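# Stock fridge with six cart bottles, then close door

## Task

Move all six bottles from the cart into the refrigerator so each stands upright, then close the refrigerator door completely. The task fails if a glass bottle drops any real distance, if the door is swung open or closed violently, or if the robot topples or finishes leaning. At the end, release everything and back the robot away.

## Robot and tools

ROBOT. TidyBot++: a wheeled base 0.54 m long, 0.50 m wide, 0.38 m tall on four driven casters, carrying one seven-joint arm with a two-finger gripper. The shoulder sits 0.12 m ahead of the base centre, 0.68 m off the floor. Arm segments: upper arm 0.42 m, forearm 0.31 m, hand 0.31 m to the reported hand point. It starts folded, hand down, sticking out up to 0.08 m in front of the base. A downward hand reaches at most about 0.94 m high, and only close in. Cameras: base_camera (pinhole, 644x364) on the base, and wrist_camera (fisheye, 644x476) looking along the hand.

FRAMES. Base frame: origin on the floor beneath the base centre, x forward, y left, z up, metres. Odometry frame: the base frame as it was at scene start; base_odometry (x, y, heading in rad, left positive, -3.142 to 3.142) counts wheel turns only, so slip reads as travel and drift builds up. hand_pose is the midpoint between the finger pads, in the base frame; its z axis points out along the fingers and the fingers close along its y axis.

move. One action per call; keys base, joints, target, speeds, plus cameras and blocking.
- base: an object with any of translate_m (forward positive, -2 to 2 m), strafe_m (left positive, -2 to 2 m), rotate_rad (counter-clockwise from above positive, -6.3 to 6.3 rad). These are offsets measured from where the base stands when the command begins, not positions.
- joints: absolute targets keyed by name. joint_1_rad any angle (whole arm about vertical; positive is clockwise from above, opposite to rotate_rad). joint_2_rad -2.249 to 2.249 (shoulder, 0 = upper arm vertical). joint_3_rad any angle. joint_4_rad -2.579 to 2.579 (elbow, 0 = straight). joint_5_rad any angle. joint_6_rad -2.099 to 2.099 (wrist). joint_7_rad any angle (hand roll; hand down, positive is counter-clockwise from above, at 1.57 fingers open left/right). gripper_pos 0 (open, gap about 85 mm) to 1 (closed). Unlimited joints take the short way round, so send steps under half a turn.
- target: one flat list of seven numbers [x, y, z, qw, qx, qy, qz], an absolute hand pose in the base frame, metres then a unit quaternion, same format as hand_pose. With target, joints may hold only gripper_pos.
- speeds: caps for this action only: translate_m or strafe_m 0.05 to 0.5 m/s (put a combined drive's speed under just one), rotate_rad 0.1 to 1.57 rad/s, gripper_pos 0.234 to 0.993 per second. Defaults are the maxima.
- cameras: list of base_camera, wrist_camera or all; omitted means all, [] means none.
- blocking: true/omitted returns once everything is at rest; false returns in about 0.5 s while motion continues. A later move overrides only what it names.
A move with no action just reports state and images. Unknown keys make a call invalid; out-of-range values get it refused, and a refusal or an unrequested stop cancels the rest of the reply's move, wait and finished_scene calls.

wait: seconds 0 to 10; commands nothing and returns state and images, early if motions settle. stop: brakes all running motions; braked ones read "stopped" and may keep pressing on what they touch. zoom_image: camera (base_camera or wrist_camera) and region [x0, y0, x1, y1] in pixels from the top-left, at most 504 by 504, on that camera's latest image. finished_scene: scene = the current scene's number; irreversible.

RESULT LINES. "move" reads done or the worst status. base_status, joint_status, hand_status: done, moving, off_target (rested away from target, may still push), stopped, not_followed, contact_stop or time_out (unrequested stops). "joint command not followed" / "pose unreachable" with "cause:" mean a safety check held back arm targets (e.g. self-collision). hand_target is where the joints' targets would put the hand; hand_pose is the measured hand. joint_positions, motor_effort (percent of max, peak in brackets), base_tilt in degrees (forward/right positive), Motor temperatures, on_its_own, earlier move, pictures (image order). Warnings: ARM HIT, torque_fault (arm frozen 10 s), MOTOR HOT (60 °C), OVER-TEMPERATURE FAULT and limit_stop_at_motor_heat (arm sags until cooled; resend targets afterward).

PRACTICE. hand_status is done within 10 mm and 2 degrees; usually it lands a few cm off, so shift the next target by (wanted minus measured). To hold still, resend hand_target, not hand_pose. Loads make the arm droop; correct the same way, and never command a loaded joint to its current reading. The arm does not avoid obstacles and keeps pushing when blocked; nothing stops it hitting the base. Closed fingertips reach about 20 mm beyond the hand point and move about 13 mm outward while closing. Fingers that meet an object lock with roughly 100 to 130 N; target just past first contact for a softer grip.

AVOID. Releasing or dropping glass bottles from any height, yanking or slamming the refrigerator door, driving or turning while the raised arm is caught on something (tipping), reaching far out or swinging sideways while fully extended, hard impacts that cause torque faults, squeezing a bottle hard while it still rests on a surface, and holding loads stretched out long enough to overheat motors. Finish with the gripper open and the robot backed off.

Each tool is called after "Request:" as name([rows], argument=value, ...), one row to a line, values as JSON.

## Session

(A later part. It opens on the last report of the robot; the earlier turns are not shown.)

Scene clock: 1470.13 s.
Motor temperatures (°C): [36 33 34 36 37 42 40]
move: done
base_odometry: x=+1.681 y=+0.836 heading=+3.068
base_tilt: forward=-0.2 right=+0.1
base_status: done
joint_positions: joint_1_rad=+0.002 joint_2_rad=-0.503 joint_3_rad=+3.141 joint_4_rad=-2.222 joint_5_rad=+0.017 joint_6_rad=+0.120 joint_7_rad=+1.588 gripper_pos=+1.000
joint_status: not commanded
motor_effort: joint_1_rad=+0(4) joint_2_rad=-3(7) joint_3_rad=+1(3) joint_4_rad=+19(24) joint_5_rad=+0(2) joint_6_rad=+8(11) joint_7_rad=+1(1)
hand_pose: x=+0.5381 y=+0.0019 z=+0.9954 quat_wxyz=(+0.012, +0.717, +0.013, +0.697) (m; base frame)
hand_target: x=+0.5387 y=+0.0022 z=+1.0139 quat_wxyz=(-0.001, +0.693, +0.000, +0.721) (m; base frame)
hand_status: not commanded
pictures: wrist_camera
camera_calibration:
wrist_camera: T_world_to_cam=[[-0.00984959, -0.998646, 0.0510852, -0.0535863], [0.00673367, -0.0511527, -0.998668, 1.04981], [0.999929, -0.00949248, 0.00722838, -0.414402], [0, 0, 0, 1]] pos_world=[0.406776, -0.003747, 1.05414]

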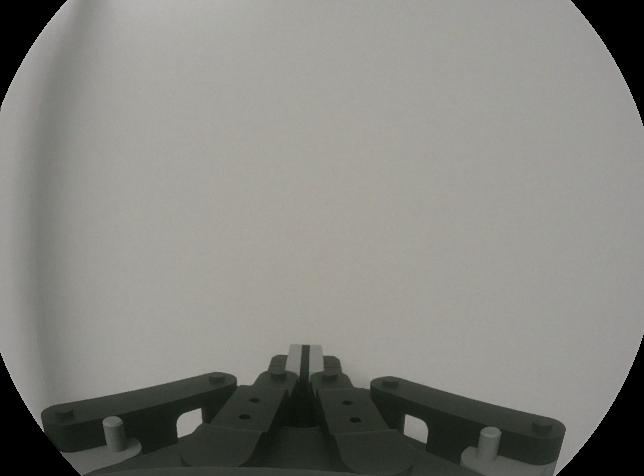

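Request:
wait(seconds=0, cameras=["wrist_camera", "base_camera"])

Scene clock: 1475.60 s.
Motor temperatures (°C): [36 33 34 36 37 42 40]
base_odometry: x=+1.681 y=+0.836 heading=+3.068
base_tilt: forward=-0.1 right=+0.0
base_status: done
joint_positions: joint_1_rad=+0.002 joint_2_rad=-0.503 joint_3_rad=+3.141 joint_4_rad=-2.222 joint_5_rad=+0.017 joint_6_rad=+0.120 joint_7_rad=+1.588 gripper_pos=+1.000
joint_status: not commanded
motor_effort: joint_1_rad=+0(4) joint_2_rad=-4(7) joint_3_rad=+2(3) joint_4_rad=+19(24) joint_5_rad=+0(2) joint_6_rad=+9(11) joint_7_rad=+1(1)
hand_pose: x=+0.5381 y=+0.0019 z=+0.9954 quat_wxyz=(+0.012, +0.717, +0.013, +0.697) (m; base frame)
hand_target: x=+0.5387 y=+0.0022 z=+1.0139 quat_wxyz=(-0.001, +0.693, +0.000, +0.721) (m; base frame)
hand_status: not commanded
pictures: base_camera, wrist_camera
camera_calibration:
wrist_camera: T_world_to_cam=[[-0.00984959, -0.998646, 0.0510852, -0.0535863], [0.00673367, -0.0511527, -0.998668, 1.04981], [0.999929, -0.00949248, 0.00722838, -0.414402], [0, 0, 0, 1]] pos_world=[0.406776, -0.003747, 1.05414]

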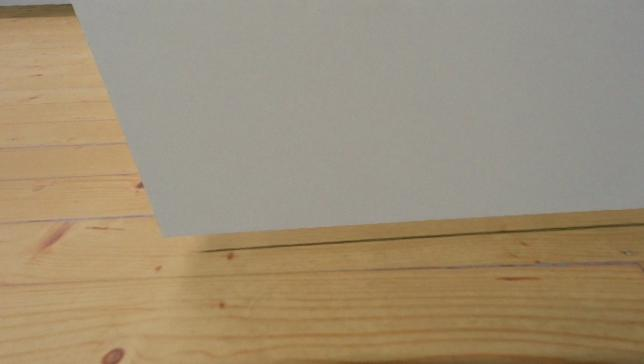

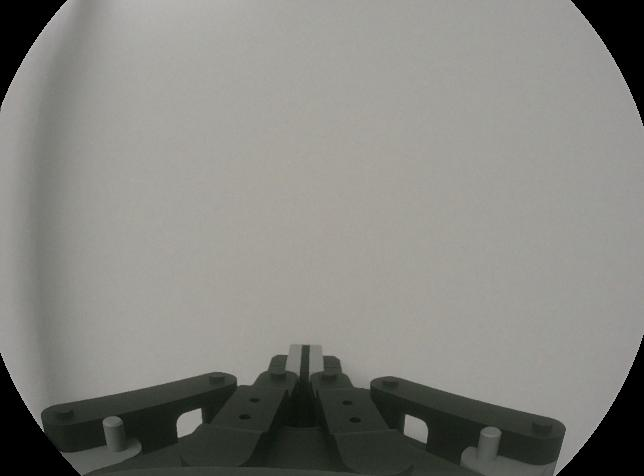

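Request:
move(base={"translate_m": 0.195, "strafe_m": 0.178, "rotate_rad": -0.349}, speeds={"translate_m": 0.15, "rotate_rad": 0.18}, cameras=["wrist_camera", "base_camera"])

Scene clock: 1482.10 s.
Motor temperatures (°C): [36 33 34 36 37 42 40]
move: done
base_odometry: x=+1.473 y=+0.673 heading=+2.719
base_tilt: forward=-0.2 right=+0.1
base_status: done
joint_positions: joint_1_rad=+0.001 joint_2_rad=-0.512 joint_3_rad=+3.140 joint_4_rad=-2.232 joint_5_rad=+0.017 joint_6_rad=+0.128 joint_7_rad=+1.588 gripper_pos=+1.000
joint_status: not commanded
motor_effort: joint_1_rad=+0(2) joint_2_rad=-3(5) joint_3_rad=+1(4) joint_4_rad=+19(23) joint_5_rad=+0(1) joint_6_rad=+9(12) joint_7_rad=+1(1)
hand_pose: x=+0.5351 y=+0.0023 z=+0.9949 quat_wxyz=(+0.011, +0.715, +0.013, +0.699) (m; base frame)
hand_target: x=+0.5387 y=+0.0022 z=+1.0139 quat_wxyz=(-0.001, +0.693, +0.000, +0.721) (m; base frame)
hand_status: not commanded
pictures: base_camera, wrist_camera
camera_calibration:
wrist_camera: T_world_to_cam=[[-0.00929758, -0.998645, 0.0512095, -0.0536135], [0.0123125, -0.0513222, -0.998606, 1.0463], [0.999881, -0.0086541, 0.012773, -0.416858], [0, 0, 0, 1]] pos_world=[0.403428, -0.00344998, 1.05291]

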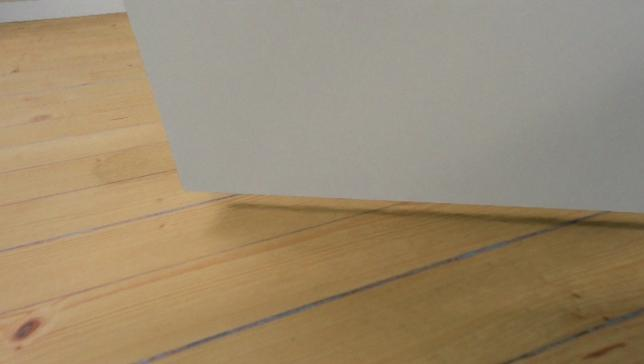

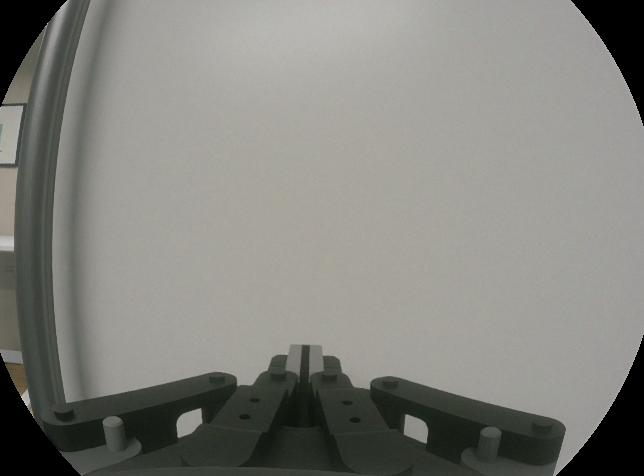

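Request:
wait(seconds=0.5, cameras=["wrist_camera", "base_camera"])

Scene clock: 1484.93 s.
Motor temperatures (°C): [36 33 34 36 37 42 40]
base_odometry: x=+1.473 y=+0.673 heading=+2.719
base_tilt: forward=-0.2 right=+0.1
base_status: done
joint_positions: joint_1_rad=+0.001 joint_2_rad=-0.512 joint_3_rad=+3.140 joint_4_rad=-2.232 joint_5_rad=+0.017 joint_6_rad=+0.128 joint_7_rad=+1.588 gripper_pos=+1.000
joint_status: not commanded
motor_effort: joint_1_rad=-1(2) joint_2_rad=-3(5) joint_3_rad=+2(4) joint_4_rad=+19(23) joint_5_rad=+0(1) joint_6_rad=+9(12) joint_7_rad=+0(1)
hand_pose: x=+0.5351 y=+0.0023 z=+0.9949 quat_wxyz=(+0.011, +0.715, +0.013, +0.699) (m; base frame)
hand_target: x=+0.5387 y=+0.0022 z=+1.0139 quat_wxyz=(-0.001, +0.693, +0.000, +0.721) (m; base frame)
hand_status: not commanded
wait: 0.50 s; at rest from the start
pictures: base_camera, wrist_camera
camera_calibration:
wrist_camera: T_world_to_cam=[[-0.00929758, -0.998645, 0.0512095, -0.0536135], [0.0123125, -0.0513222, -0.998606, 1.0463], [0.999881, -0.0086541, 0.012773, -0.416858], [0, 0, 0, 1]] pos_world=[0.403428, -0.00344998, 1.05291]

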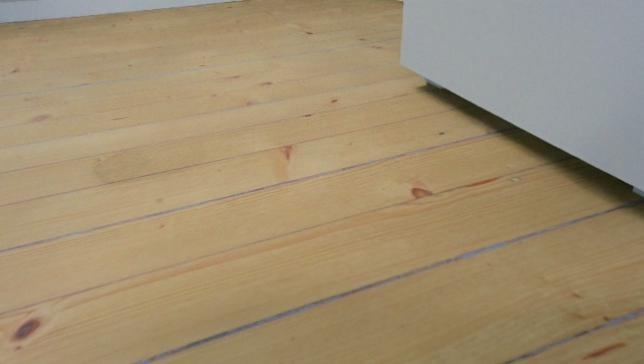

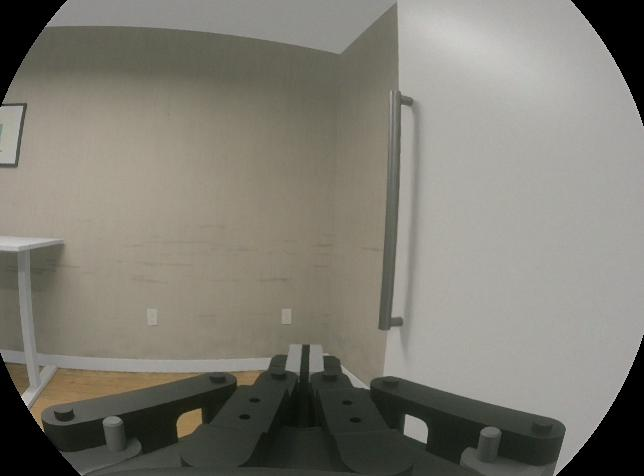

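Request:
zoom_image(camera="base_camera", region=[380, 0, 644, 220])

Request:
zoom_image(camera="wrist_camera", region=[340, 0, 580, 400])

Scaled by 1.909.

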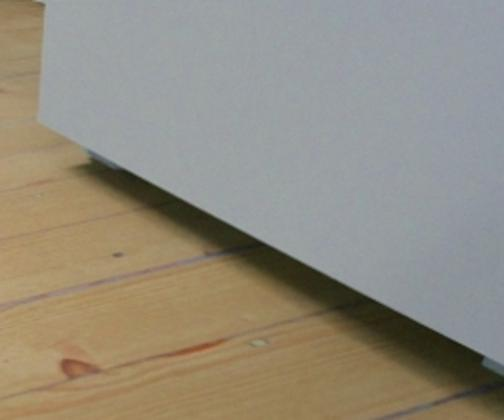

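Scaled by 1.260.

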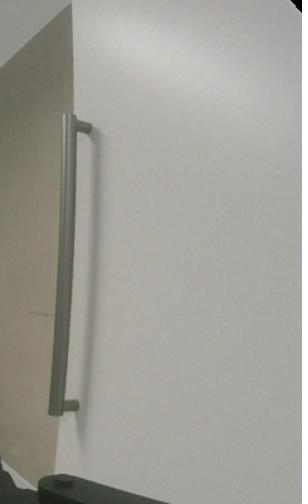

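Request:
move(base={"translate_m": 0.692, "strafe_m": 0.6, "rotate_rad": -1.274}, speeds={"translate_m": 0.35, "rotate_rad": 0.8}, cameras=["wrist_camera", "base_camera"])

Scene clock: 1502.60 s.
Motor temperatures (°C): [36 33 34 36 37 42 40]
move: done
base_odometry: x=+0.596 y=+0.410 heading=+1.444
base_tilt: forward=-0.1 right=+0.1
base_status: done
joint_positions: joint_1_rad=+0.001 joint_2_rad=-0.512 joint_3_rad=+3.140 joint_4_rad=-2.232 joint_5_rad=+0.017 joint_6_rad=+0.128 joint_7_rad=+1.588 gripper_pos=+1.000
joint_status: not commanded
motor_effort: joint_1_rad=+0(2) joint_2_rad=-4(4) joint_3_rad=+1(3) joint_4_rad=+19(19) joint_5_rad=+0(1) joint_6_rad=+8(10) joint_7_rad=+1(1)
hand_pose: x=+0.5351 y=+0.0023 z=+0.9949 quat_wxyz=(+0.011, +0.715, +0.013, +0.699) (m; base frame)
hand_target: x=+0.5387 y=+0.0022 z=+1.0139 quat_wxyz=(-0.001, +0.693, +0.000, +0.721) (m; base frame)
hand_status: not commanded
pictures: base_camera, wrist_camera
camera_calibration:
wrist_camera: T_world_to_cam=[[-0.00929457, -0.998645, 0.05121, -0.0536142], [0.0122538, -0.0513221, -0.998607, 1.04631], [0.999882, -0.00865411, 0.0127142, -0.416818], [0, 0, 0, 1]] pos_world=[0.403449, -0.00345001, 1.05289]

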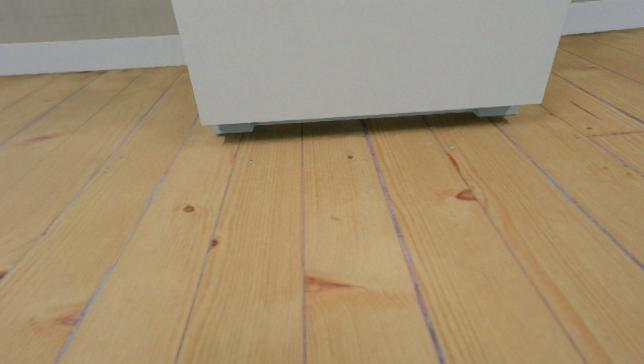

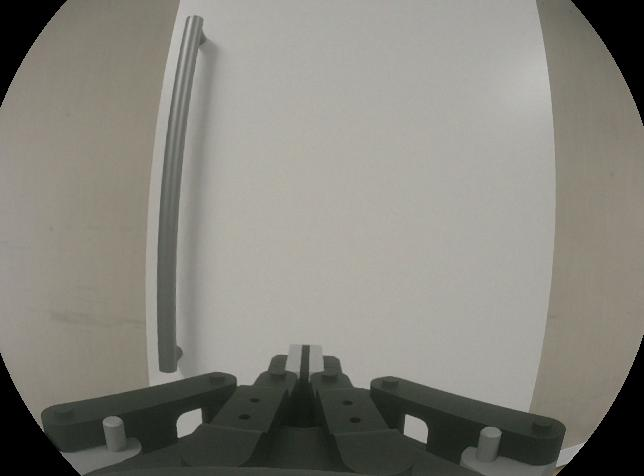

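Request:
zoom_image(camera="base_camera", region=[190, 90, 310, 150])

Request:
zoom_image(camera="base_camera", region=[450, 70, 570, 130])

Scaled by 4.200.

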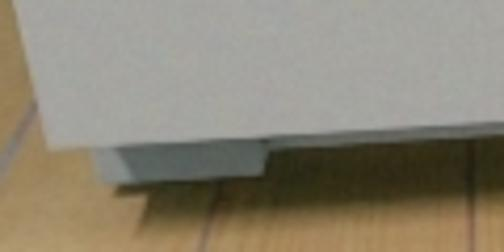

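Scaled by 4.200.

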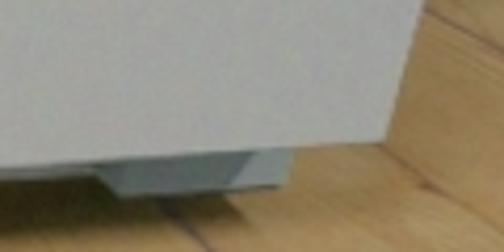

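Request:
move(base={"translate_m": 0.285}, speeds={"translate_m": 0.25}, cameras=["wrist_camera"])

Request:
move(base={"translate_m": 0.06}, speeds={"translate_m": 0.05}, cameras=["wrist_camera", "base_camera"])

Scene clock: 1525.50 s.
Motor temperatures (°C): [36 33 34 36 37 42 40]
move: done
base_odometry: x=+0.632 y=+0.693 heading=+1.444
base_tilt: forward=-0.2 right=+0.1
base_status: done
joint_positions: joint_1_rad=+0.001 joint_2_rad=-0.507 joint_3_rad=+3.140 joint_4_rad=-2.232 joint_5_rad=+0.017 joint_6_rad=+0.128 joint_7_rad=+1.588 gripper_pos=+1.000
joint_status: not commanded
motor_effort: joint_1_rad=-1(1) joint_2_rad=-3(5) joint_3_rad=+2(2) joint_4_rad=+19(20) joint_5_rad=+0(1) joint_6_rad=+9(10) joint_7_rad=+0(1)
hand_pose: x=+0.5365 y=+0.0023 z=+0.9930 quat_wxyz=(+0.011, +0.716, +0.013, +0.697) (m; base frame)
hand_target: x=+0.5387 y=+0.0022 z=+1.0139 quat_wxyz=(-0.001, +0.693, +0.000, +0.721) (m; base frame)
hand_status: not commanded
pictures: wrist_camera
camera_calibration:
wrist_camera: T_world_to_cam=[[-0.00905519, -0.998645, 0.0512474, -0.0536681], [0.00758746, -0.0513167, -0.998654, 1.04689], [0.99993, -0.00865416, 0.00804186, -0.413638], [0, 0, 0, 1]] pos_world=[0.40518, -0.00345204, 1.05156]

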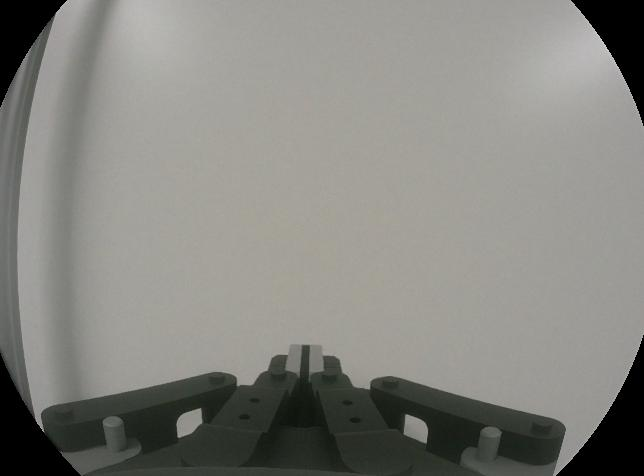

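Scene clock: 1527.17 s.
Motor temperatures (°C): [36 33 34 36 37 42 40]
move: done
base_odometry: x=+0.639 y=+0.752 heading=+1.444
base_tilt: forward=-0.2 right=+0.1
base_status: done
joint_positions: joint_1_rad=+0.001 joint_2_rad=-0.546 joint_3_rad=+3.140 joint_4_rad=-2.259 joint_5_rad=+0.017 joint_6_rad=+0.128 joint_7_rad=+1.588 gripper_pos=+1.000
joint_status: not commanded
motor_effort: joint_1_rad=-2(2) joint_2_rad=+4(10) joint_3_rad=+0(2) joint_4_rad=+23(27) joint_5_rad=+0(1) joint_6_rad=+11(15) joint_7_rad=+1(1)
hand_pose: x=+0.5229 y=+0.0023 z=+0.9926 quat_wxyz=(+0.011, +0.712, +0.013, +0.702) (m; base frame)
hand_target: x=+0.5387 y=+0.0022 z=+1.0139 quat_wxyz=(-0.001, +0.693, +0.000, +0.721) (m; base frame)
hand_status: not commanded
pictures: base_camera, wrist_camera
camera_calibration:
wrist_camera: T_world_to_cam=[[-0.00973258, -0.998643, 0.0511697, -0.0533348], [0.0206713, -0.0513622, -0.998466, 1.0396], [0.999739, -0.0086599, 0.0211432, -0.412926], [0, 0, 0, 1]] pos_world=[0.39081, -0.00344219, 1.04946]

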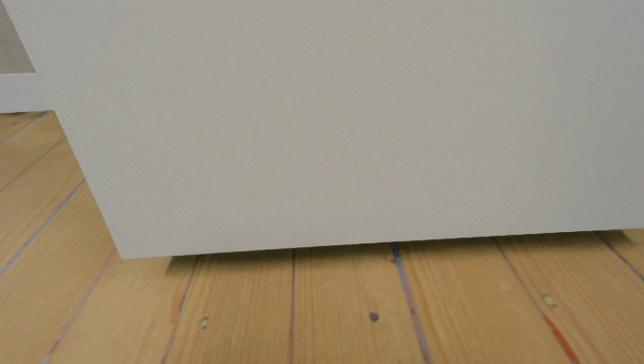

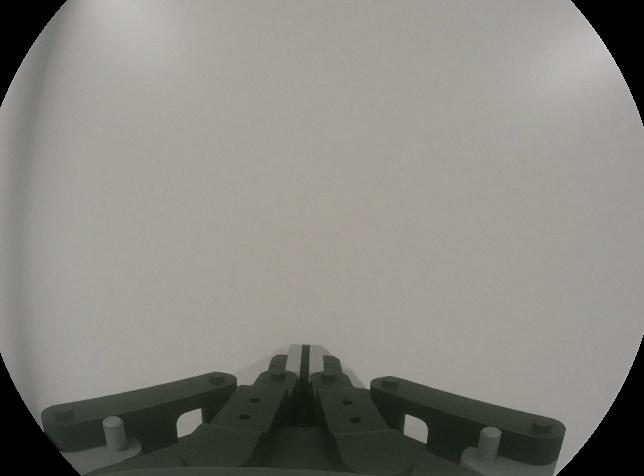

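Request:
move(base={"translate_m": -0.06}, speeds={"translate_m": 0.1})

Scene clock: 1534.83 s.
Motor temperatures (°C): [36 33 34 36 37 42 40]
move: done
base_odometry: x=+0.632 y=+0.692 heading=+1.444
base_tilt: forward=-0.2 right=+0.1
base_status: done
joint_positions: joint_1_rad=+0.001 joint_2_rad=-0.500 joint_3_rad=+3.140 joint_4_rad=-2.252 joint_5_rad=+0.017 joint_6_rad=+0.132 joint_7_rad=+1.588 gripper_pos=+1.000
joint_status: not commanded
motor_effort: joint_1_rad=+0(2) joint_2_rad=-4(6) joint_3_rad=+1(2) joint_4_rad=+19(22) joint_5_rad=-1(1) joint_6_rad=+9(10) joint_7_rad=+1(1)
hand_pose: x=+0.5374 y=+0.0023 z=+0.9790 quat_wxyz=(+0.011, +0.724, +0.013, +0.689) (m; base frame)
hand_target: x=+0.5387 y=+0.0022 z=+1.0139 quat_wxyz=(-0.001, +0.693, +0.000, +0.721) (m; base frame)
hand_status: not commanded
pictures: base_camera, wrist_camera
camera_calibration:
wrist_camera: T_world_to_cam=[[-0.00783823, -0.998647, 0.051417, -0.0537521], [-0.0148212, -0.0512969, -0.998573, 1.04493], [0.999859, -0.00858911, -0.014399, -0.39239], [0, 0, 0, 1]] pos_world=[0.4074, -0.00344816, 1.04055]

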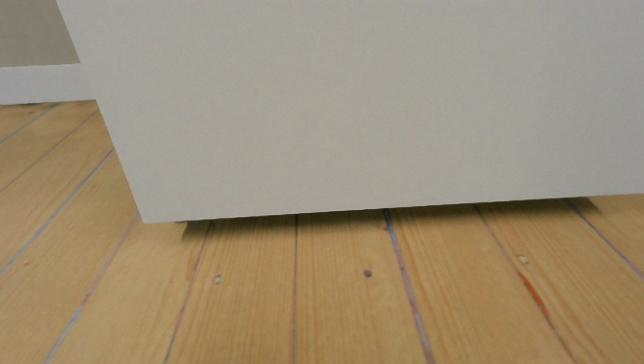

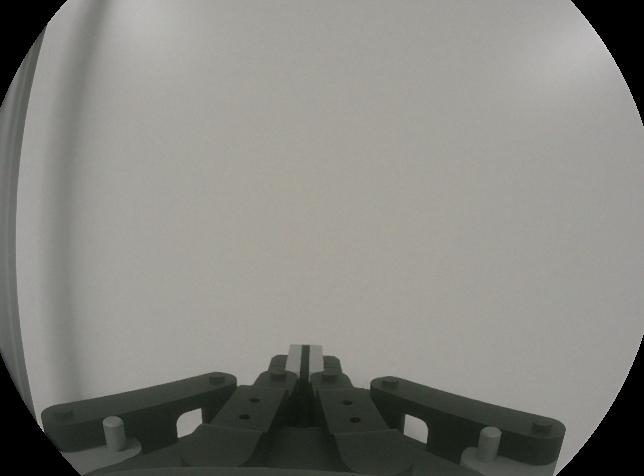

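Request:
move(base={"translate_m": -0.5}, speeds={"translate_m": 0.3})

Scene clock: 1539.50 s.
Motor temperatures (°C): [36 33 34 36 37 42 40]
move: done
base_odometry: x=+0.568 y=+0.196 heading=+1.444
base_tilt: forward=-0.2 right=+0.1
base_status: done
joint_positions: joint_1_rad=+0.001 joint_2_rad=-0.500 joint_3_rad=+3.140 joint_4_rad=-2.252 joint_5_rad=+0.017 joint_6_rad=+0.132 joint_7_rad=+1.588 gripper_pos=+1.000
joint_status: not commanded
motor_effort: joint_1_rad=-1(1) joint_2_rad=-4(6) joint_3_rad=+1(2) joint_4_rad=+19(19) joint_5_rad=+0(2) joint_6_rad=+9(10) joint_7_rad=+1(1)
hand_pose: x=+0.5374 y=+0.0023 z=+0.9791 quat_wxyz=(+0.011, +0.724, +0.013, +0.689) (m; base frame)
hand_target: x=+0.5387 y=+0.0022 z=+1.0139 quat_wxyz=(-0.001, +0.693, +0.000, +0.721) (m; base frame)
hand_status: not commanded
pictures: base_camera, wrist_camera
camera_calibration:
wrist_camera: T_world_to_cam=[[-0.00784729, -0.998647, 0.0514158, -0.0537502], [-0.0146451, -0.0512971, -0.998576, 1.04491], [0.999862, -0.00858911, -0.0142227, -0.39251], [0, 0, 0, 1]] pos_world=[0.407337, -0.00344809, 1.0406]

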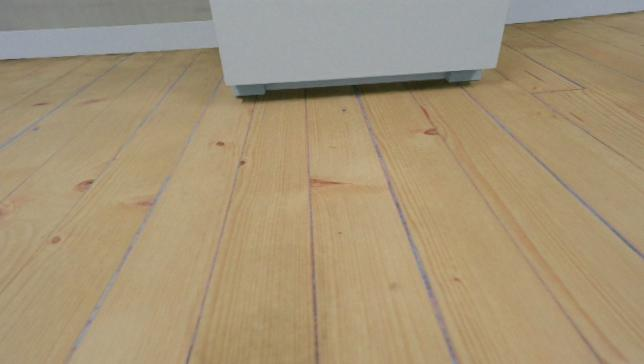

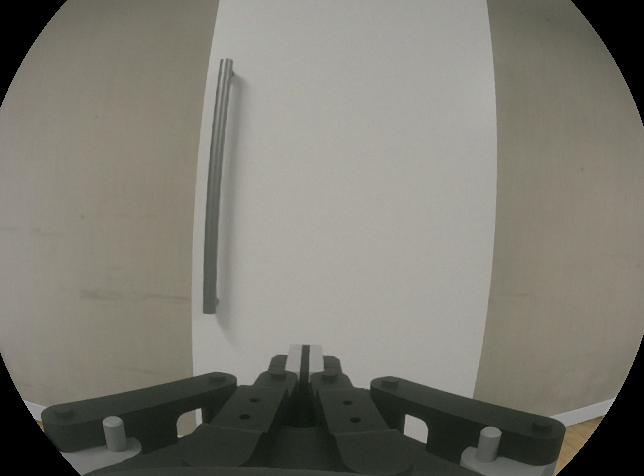

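Request:
move(base={"strafe_m": 0.75, "rotate_rad": -0.7}, speeds={"strafe_m": 0.4, "rotate_rad": 0.8})

Request:
zoom_image(camera="base_camera", region=[150, 0, 560, 180])

Scene clock: 1546.87 s.
Motor temperatures (°C): [36 33 34 36 37 42 40]
move: done
base_odometry: x=-0.176 y=+0.291 heading=+0.744
base_tilt: forward=-0.2 right=+0.0
base_status: done
joint_positions: joint_1_rad=+0.001 joint_2_rad=-0.500 joint_3_rad=+3.140 joint_4_rad=-2.252 joint_5_rad=+0.017 joint_6_rad=+0.132 joint_7_rad=+1.588 gripper_pos=+1.000
joint_status: not commanded
motor_effort: joint_1_rad=-1(2) joint_2_rad=-4(5) joint_3_rad=+2(3) joint_4_rad=+19(19) joint_5_rad=+0(1) joint_6_rad=+9(10) joint_7_rad=+1(1)
hand_pose: x=+0.5374 y=+0.0023 z=+0.9791 quat_wxyz=(+0.011, +0.724, +0.013, +0.689) (m; base frame)
hand_target: x=+0.5387 y=+0.0022 z=+1.0139 quat_wxyz=(-0.001, +0.693, +0.000, +0.721) (m; base frame)
hand_status: not commanded
pictures: base_camera, wrist_camera
camera_calibration:
wrist_camera: T_world_to_cam=[[-0.00784881, -0.998647, 0.0514156, -0.0537499], [-0.0146157, -0.0512971, -0.998576, 1.0449], [0.999862, -0.00858911, -0.0141933, -0.39253], [0, 0, 0, 1]] pos_world=[0.407326, -0.00344808, 1.04061]

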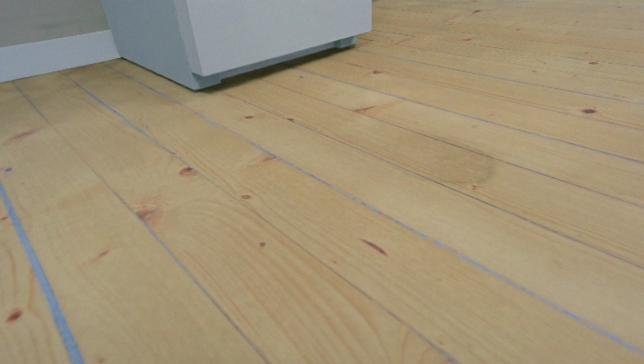

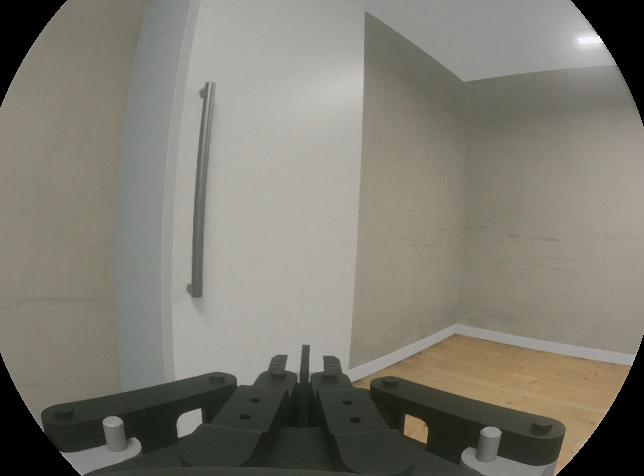

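Scaled by 1.229.

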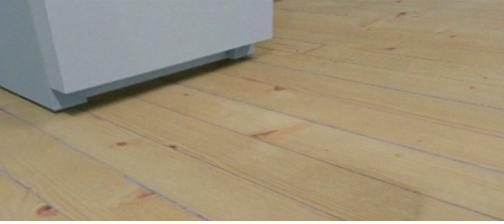

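Request:
zoom_image(camera="base_camera", region=[90, 0, 290, 110])

Request:
zoom_image(camera="wrist_camera", region=[110, 0, 260, 400])

Scaled by 2.520.

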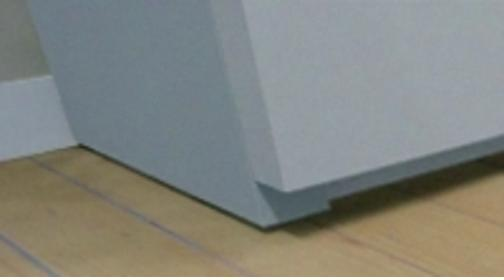

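Scaled by 1.260.

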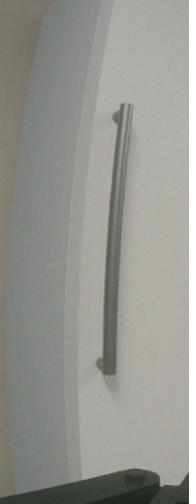

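Request:
finished_scene(scene=2)

The scene is finished: the task was done.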